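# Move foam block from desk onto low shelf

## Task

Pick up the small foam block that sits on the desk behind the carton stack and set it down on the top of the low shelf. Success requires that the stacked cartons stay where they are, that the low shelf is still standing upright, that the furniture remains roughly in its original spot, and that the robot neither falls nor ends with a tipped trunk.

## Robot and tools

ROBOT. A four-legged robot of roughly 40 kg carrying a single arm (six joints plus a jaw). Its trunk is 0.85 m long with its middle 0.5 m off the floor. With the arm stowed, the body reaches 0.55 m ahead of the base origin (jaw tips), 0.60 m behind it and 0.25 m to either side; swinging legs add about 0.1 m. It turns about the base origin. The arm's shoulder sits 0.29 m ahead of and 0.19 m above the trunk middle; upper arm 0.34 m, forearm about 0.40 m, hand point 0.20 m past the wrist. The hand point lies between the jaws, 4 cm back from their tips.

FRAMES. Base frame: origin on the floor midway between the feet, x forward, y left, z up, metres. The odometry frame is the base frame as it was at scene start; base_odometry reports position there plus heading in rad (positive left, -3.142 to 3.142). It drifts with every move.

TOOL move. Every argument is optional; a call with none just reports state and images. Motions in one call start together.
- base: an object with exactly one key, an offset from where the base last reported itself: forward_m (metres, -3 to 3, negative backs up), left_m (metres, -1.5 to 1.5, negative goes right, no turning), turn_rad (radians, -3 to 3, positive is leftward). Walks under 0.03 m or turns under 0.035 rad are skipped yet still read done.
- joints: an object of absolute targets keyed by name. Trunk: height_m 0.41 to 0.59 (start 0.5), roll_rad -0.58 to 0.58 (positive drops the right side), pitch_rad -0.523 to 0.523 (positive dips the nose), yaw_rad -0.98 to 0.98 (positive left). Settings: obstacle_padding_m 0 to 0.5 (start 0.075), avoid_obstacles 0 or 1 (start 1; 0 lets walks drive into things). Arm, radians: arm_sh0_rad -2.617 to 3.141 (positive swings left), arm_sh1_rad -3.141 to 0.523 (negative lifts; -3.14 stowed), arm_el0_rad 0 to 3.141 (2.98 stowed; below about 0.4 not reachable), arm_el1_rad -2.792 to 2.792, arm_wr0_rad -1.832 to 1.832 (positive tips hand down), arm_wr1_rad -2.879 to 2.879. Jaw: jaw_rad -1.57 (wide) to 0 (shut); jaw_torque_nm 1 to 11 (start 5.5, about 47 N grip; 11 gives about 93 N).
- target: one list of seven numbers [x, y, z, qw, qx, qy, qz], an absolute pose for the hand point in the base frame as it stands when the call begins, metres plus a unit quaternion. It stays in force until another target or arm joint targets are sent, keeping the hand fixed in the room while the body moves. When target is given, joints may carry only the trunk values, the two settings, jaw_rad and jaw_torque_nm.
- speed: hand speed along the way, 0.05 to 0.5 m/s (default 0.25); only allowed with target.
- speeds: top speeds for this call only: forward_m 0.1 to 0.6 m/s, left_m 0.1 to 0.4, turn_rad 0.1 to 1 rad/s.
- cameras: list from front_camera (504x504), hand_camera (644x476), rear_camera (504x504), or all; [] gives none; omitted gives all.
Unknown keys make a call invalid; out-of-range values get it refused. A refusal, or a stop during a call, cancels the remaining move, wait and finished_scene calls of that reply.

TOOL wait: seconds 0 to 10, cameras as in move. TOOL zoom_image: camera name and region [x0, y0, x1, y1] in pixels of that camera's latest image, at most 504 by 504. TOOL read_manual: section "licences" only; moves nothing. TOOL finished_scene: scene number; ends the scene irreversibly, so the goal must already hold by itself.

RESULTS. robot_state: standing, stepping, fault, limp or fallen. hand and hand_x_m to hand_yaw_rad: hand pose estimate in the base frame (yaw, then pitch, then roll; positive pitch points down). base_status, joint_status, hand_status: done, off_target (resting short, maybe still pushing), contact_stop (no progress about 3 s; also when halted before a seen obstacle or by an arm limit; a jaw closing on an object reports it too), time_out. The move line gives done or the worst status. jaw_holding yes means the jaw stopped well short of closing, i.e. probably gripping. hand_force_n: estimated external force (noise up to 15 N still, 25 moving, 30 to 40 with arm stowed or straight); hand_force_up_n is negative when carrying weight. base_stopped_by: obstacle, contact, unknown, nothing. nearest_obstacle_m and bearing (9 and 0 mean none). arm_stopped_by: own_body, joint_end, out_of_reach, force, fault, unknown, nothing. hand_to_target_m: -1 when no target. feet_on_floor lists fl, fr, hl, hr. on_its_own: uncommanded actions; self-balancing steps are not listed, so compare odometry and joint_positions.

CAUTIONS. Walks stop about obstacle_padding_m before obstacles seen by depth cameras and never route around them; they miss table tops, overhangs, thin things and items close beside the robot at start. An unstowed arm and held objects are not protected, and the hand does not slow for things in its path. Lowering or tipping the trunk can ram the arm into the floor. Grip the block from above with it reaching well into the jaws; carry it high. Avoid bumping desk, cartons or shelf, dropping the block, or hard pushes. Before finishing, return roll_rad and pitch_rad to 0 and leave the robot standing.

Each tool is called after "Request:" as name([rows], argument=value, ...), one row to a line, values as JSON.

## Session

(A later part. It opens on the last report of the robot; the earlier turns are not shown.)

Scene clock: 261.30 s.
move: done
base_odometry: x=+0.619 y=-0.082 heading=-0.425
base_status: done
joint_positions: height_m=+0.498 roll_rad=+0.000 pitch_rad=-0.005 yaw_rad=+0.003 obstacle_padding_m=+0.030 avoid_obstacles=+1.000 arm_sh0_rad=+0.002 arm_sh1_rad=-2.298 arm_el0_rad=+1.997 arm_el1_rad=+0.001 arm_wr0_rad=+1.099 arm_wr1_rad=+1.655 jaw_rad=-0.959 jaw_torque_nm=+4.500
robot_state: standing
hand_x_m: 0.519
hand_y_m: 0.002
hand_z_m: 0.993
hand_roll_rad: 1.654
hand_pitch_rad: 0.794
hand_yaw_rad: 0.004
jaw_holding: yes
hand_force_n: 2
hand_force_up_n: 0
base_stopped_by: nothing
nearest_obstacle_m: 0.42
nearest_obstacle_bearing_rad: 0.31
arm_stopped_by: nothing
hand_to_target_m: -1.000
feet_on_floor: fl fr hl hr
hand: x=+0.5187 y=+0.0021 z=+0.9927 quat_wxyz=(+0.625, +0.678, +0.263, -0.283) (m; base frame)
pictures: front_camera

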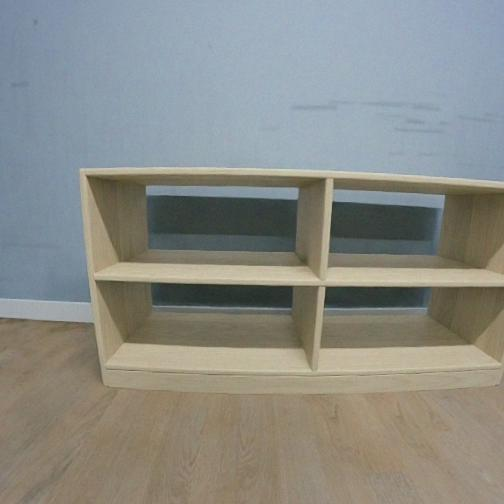

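Request:
move(base={"forward_m": 0.36}, speeds={"forward_m": 0.3}, cameras=[])

Request:
move(target=[0.78, 0.02, 0.80, 0.5, 0.5, 0.5, -0.5], speed=0.2, cameras=["hand_camera","front_camera"])

Scene clock: 268.67 s.
move: done
base_status: done
robot_state: standing
hand_x_m: 0.520
hand_y_m: 0.002
hand_z_m: 0.987
hand_roll_rad: 1.648
hand_pitch_rad: 0.806
hand_yaw_rad: -0.003
jaw_holding: yes
hand_force_n: 2
hand_force_up_n: -1
base_stopped_by: nothing
nearest_obstacle_m: 0.07
nearest_obstacle_bearing_rad: -0.14
arm_stopped_by: nothing
hand_to_target_m: -1.000
feet_on_floor: fl fr hl hr
pictures: none

Scene clock: 271.47 s.
move: done
base_odometry: x=+0.944 y=-0.228 heading=-0.425
joint_positions: height_m=+0.498 roll_rad=-0.001 pitch_rad=+0.006 yaw_rad=+0.000 obstacle_padding_m=+0.030 avoid_obstacles=+1.000 arm_sh0_rad=+0.035 arm_sh1_rad=-1.053 arm_el0_rad=+1.191 arm_el1_rad=+0.005 arm_wr0_rad=+1.431 arm_wr1_rad=+1.600 jaw_rad=-0.959 jaw_torque_nm=+4.500
robot_state: standing
hand_x_m: 0.775
hand_y_m: 0.019
hand_z_m: 0.799
hand_roll_rad: -1.977
hand_pitch_rad: 1.565
hand_yaw_rad: 2.739
jaw_holding: yes
hand_force_n: 2
hand_force_up_n: -1
base_stopped_by: nothing
nearest_obstacle_m: 0.07
nearest_obstacle_bearing_rad: -0.14
arm_stopped_by: nothing
hand_to_target_m: 0.007
feet_on_floor: fl fr hl hr
hand: x=+0.7753 y=+0.0186 z=+0.7995 quat_wxyz=(+0.499, +0.498, +0.503, -0.500) (m; base frame)
hand_status: done (0.007 m and 0.4 deg from the pose sent, 0.321 m and 44.1 deg at the start)
pictures: front_camera, hand_camera

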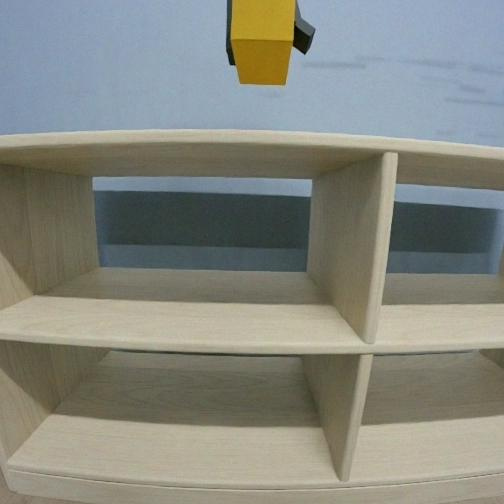

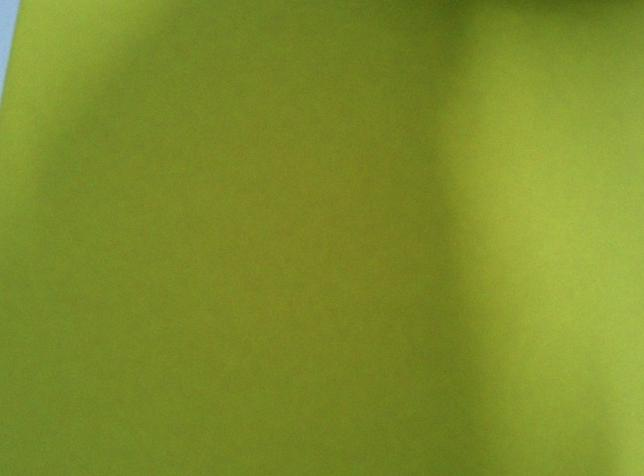

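Request:
move(target=[0.78, 0.02, 0.672, 0.5, 0.5, 0.5, -0.5], speed=0.1, cameras=[])

Request:
move(target=[0.78, 0.02, 0.655, 0.5, 0.5, 0.5, -0.5], speed=0.05, cameras=["front_camera"])

Request:
move(target=[0.78, 0.02, 0.645, 0.5, 0.5, 0.5, -0.5], speed=0.05, cameras=["front_camera"])

Scene clock: 277.67 s.
move: done
robot_state: standing
hand_x_m: 0.789
hand_y_m: 0.021
hand_z_m: 0.669
hand_roll_rad: -2.487
hand_pitch_rad: 1.566
hand_yaw_rad: 2.230
jaw_holding: yes
hand_force_n: 3
hand_force_up_n: -2
base_stopped_by: nothing
nearest_obstacle_m: 0.07
nearest_obstacle_bearing_rad: -0.14
arm_stopped_by: nothing
hand_to_target_m: 0.009
feet_on_floor: fl fr hl hr
hand_status: done (0.009 m and 0.4 deg from the pose sent, 0.128 m and 0.4 deg at the start)
pictures: none

Scene clock: 279.00 s.
move: off_target
robot_state: standing
hand_x_m: 0.785
hand_y_m: 0.021
hand_z_m: 0.664
hand_roll_rad: 1.536
hand_pitch_rad: 1.559
hand_yaw_rad: -0.029
jaw_holding: yes
hand_force_n: 6
hand_force_up_n: 4
base_stopped_by: nothing
nearest_obstacle_m: 0.07
nearest_obstacle_bearing_rad: -0.14
arm_stopped_by: nothing
hand_to_target_m: 0.011
feet_on_floor: fl fr hl hr
hand_status: off_target (0.011 m and 0.7 deg from the pose sent, 0.017 m and 0.4 deg at the start)
pictures: front_camera

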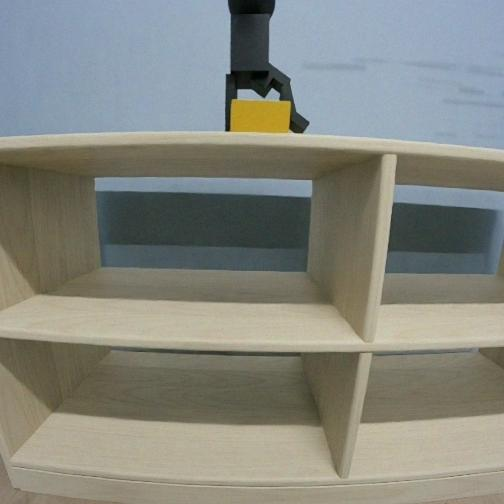

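Scene clock: 280.33 s.
move: off_target
base_odometry: x=+0.945 y=-0.228 heading=-0.425
joint_positions: height_m=+0.498 roll_rad=-0.001 pitch_rad=+0.005 yaw_rad=+0.000 obstacle_padding_m=+0.030 avoid_obstacles=+1.000 arm_sh0_rad=+0.039 arm_sh1_rad=-0.967 arm_el0_rad=+1.402 arm_el1_rad=-0.002 arm_wr0_rad=+1.118 arm_wr1_rad=+1.604 jaw_rad=-0.961 jaw_torque_nm=+4.500
robot_state: standing
hand_x_m: 0.785
hand_y_m: 0.021
hand_z_m: 0.664
hand_roll_rad: 1.316
hand_pitch_rad: 1.559
hand_yaw_rad: -0.249
jaw_holding: yes
hand_force_n: 11
hand_force_up_n: 11
base_stopped_by: nothing
nearest_obstacle_m: 0.07
nearest_obstacle_bearing_rad: -0.14
arm_stopped_by: nothing
hand_to_target_m: 0.019
feet_on_floor: fl fr hl hr
hand: x=+0.7851 y=+0.0208 z=+0.6637 quat_wxyz=(+0.505, +0.501, +0.498, -0.496) (m; base frame)
hand_status: off_target (0.019 m and 0.8 deg from the pose sent, 0.020 m and 0.7 deg at the start)
pictures: front_camera

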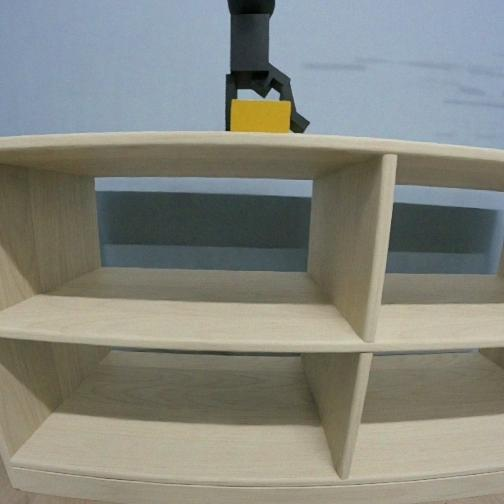

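Request:
move(target=[0.785, 0.021, 0.663, 0.5, 0.5, 0.5, -0.5], speed=0.05, cameras=[])

Request:
move(joints={"jaw_rad": -1.3}, cameras=["front_camera"])

Request:
move(target=[0.785, 0.021, 0.82, 0.5, 0.5, 0.5, -0.5], speed=0.1, cameras=["hand_camera","front_camera"])

Scene clock: 284.00 s.
move: done
robot_state: standing
hand_x_m: 0.785
hand_y_m: 0.021
hand_z_m: 0.664
hand_roll_rad: 1.382
hand_pitch_rad: 1.556
hand_yaw_rad: -0.182
jaw_holding: yes
hand_force_n: 4
hand_force_up_n: -1
base_stopped_by: nothing
nearest_obstacle_m: 0.07
nearest_obstacle_bearing_rad: -0.14
arm_stopped_by: nothing
hand_to_target_m: 0.001
feet_on_floor: fl fr hl hr
hand_status: done (0.001 m and 0.9 deg from the pose sent, 0.001 m and 0.8 deg at the start)
pictures: none

Scene clock: 285.13 s.
move: done
joint_status: all done
robot_state: standing
hand_x_m: 0.783
hand_y_m: 0.020
hand_z_m: 0.664
hand_roll_rad: 0.363
hand_pitch_rad: 1.568
hand_yaw_rad: -1.201
jaw_holding: no
hand_force_n: 3
hand_force_up_n: -2
base_stopped_by: nothing
nearest_obstacle_m: 0.07
nearest_obstacle_bearing_rad: -0.14
arm_stopped_by: nothing
hand_to_target_m: 0.002
feet_on_floor: fl fr hl hr
pictures: front_camera

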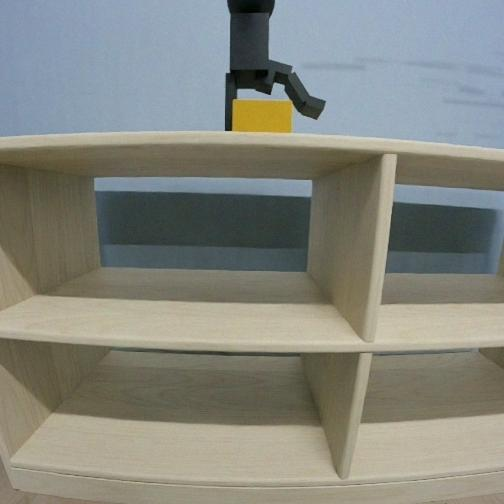

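Scene clock: 287.23 s.
move: done
base_odometry: x=+0.945 y=-0.228 heading=-0.425
joint_positions: height_m=+0.499 roll_rad=+0.001 pitch_rad=+0.006 yaw_rad=-0.001 obstacle_padding_m=+0.030 avoid_obstacles=+1.000 arm_sh0_rad=+0.041 arm_sh1_rad=-1.032 arm_el0_rad=+1.114 arm_el1_rad=-0.003 arm_wr0_rad=+1.486 arm_wr1_rad=+1.604 jaw_rad=-1.301 jaw_torque_nm=+4.500
robot_state: standing
hand_x_m: 0.778
hand_y_m: 0.020
hand_z_m: 0.818
hand_roll_rad: -0.960
hand_pitch_rad: 1.565
hand_yaw_rad: -2.525
jaw_holding: no
hand_force_n: 2
hand_force_up_n: 0
base_stopped_by: nothing
nearest_obstacle_m: 0.07
nearest_obstacle_bearing_rad: -0.14
arm_stopped_by: nothing
hand_to_target_m: 0.007
feet_on_floor: fl fr hl hr
hand: x=+0.7785 y=+0.0202 z=+0.8184 quat_wxyz=(+0.501, +0.496, +0.502, -0.501) (m; base frame)
hand_status: done (0.007 m and 0.5 deg from the pose sent, 0.156 m and 0.4 deg at the start)
pictures: front_camera, hand_camera

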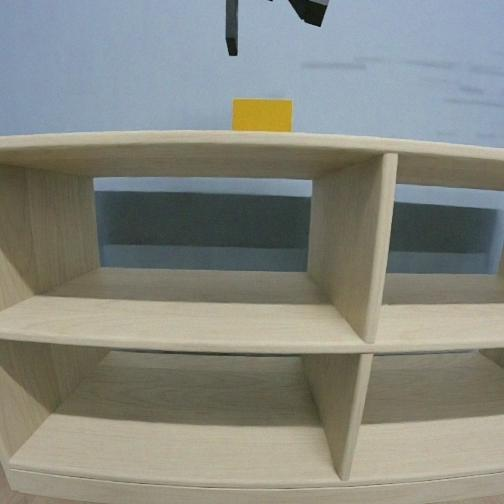

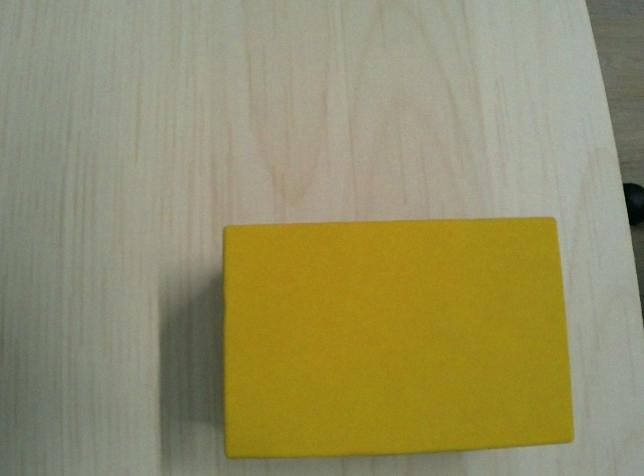

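Request:
finished_scene(scene=2)

The scene is finished: the task was done.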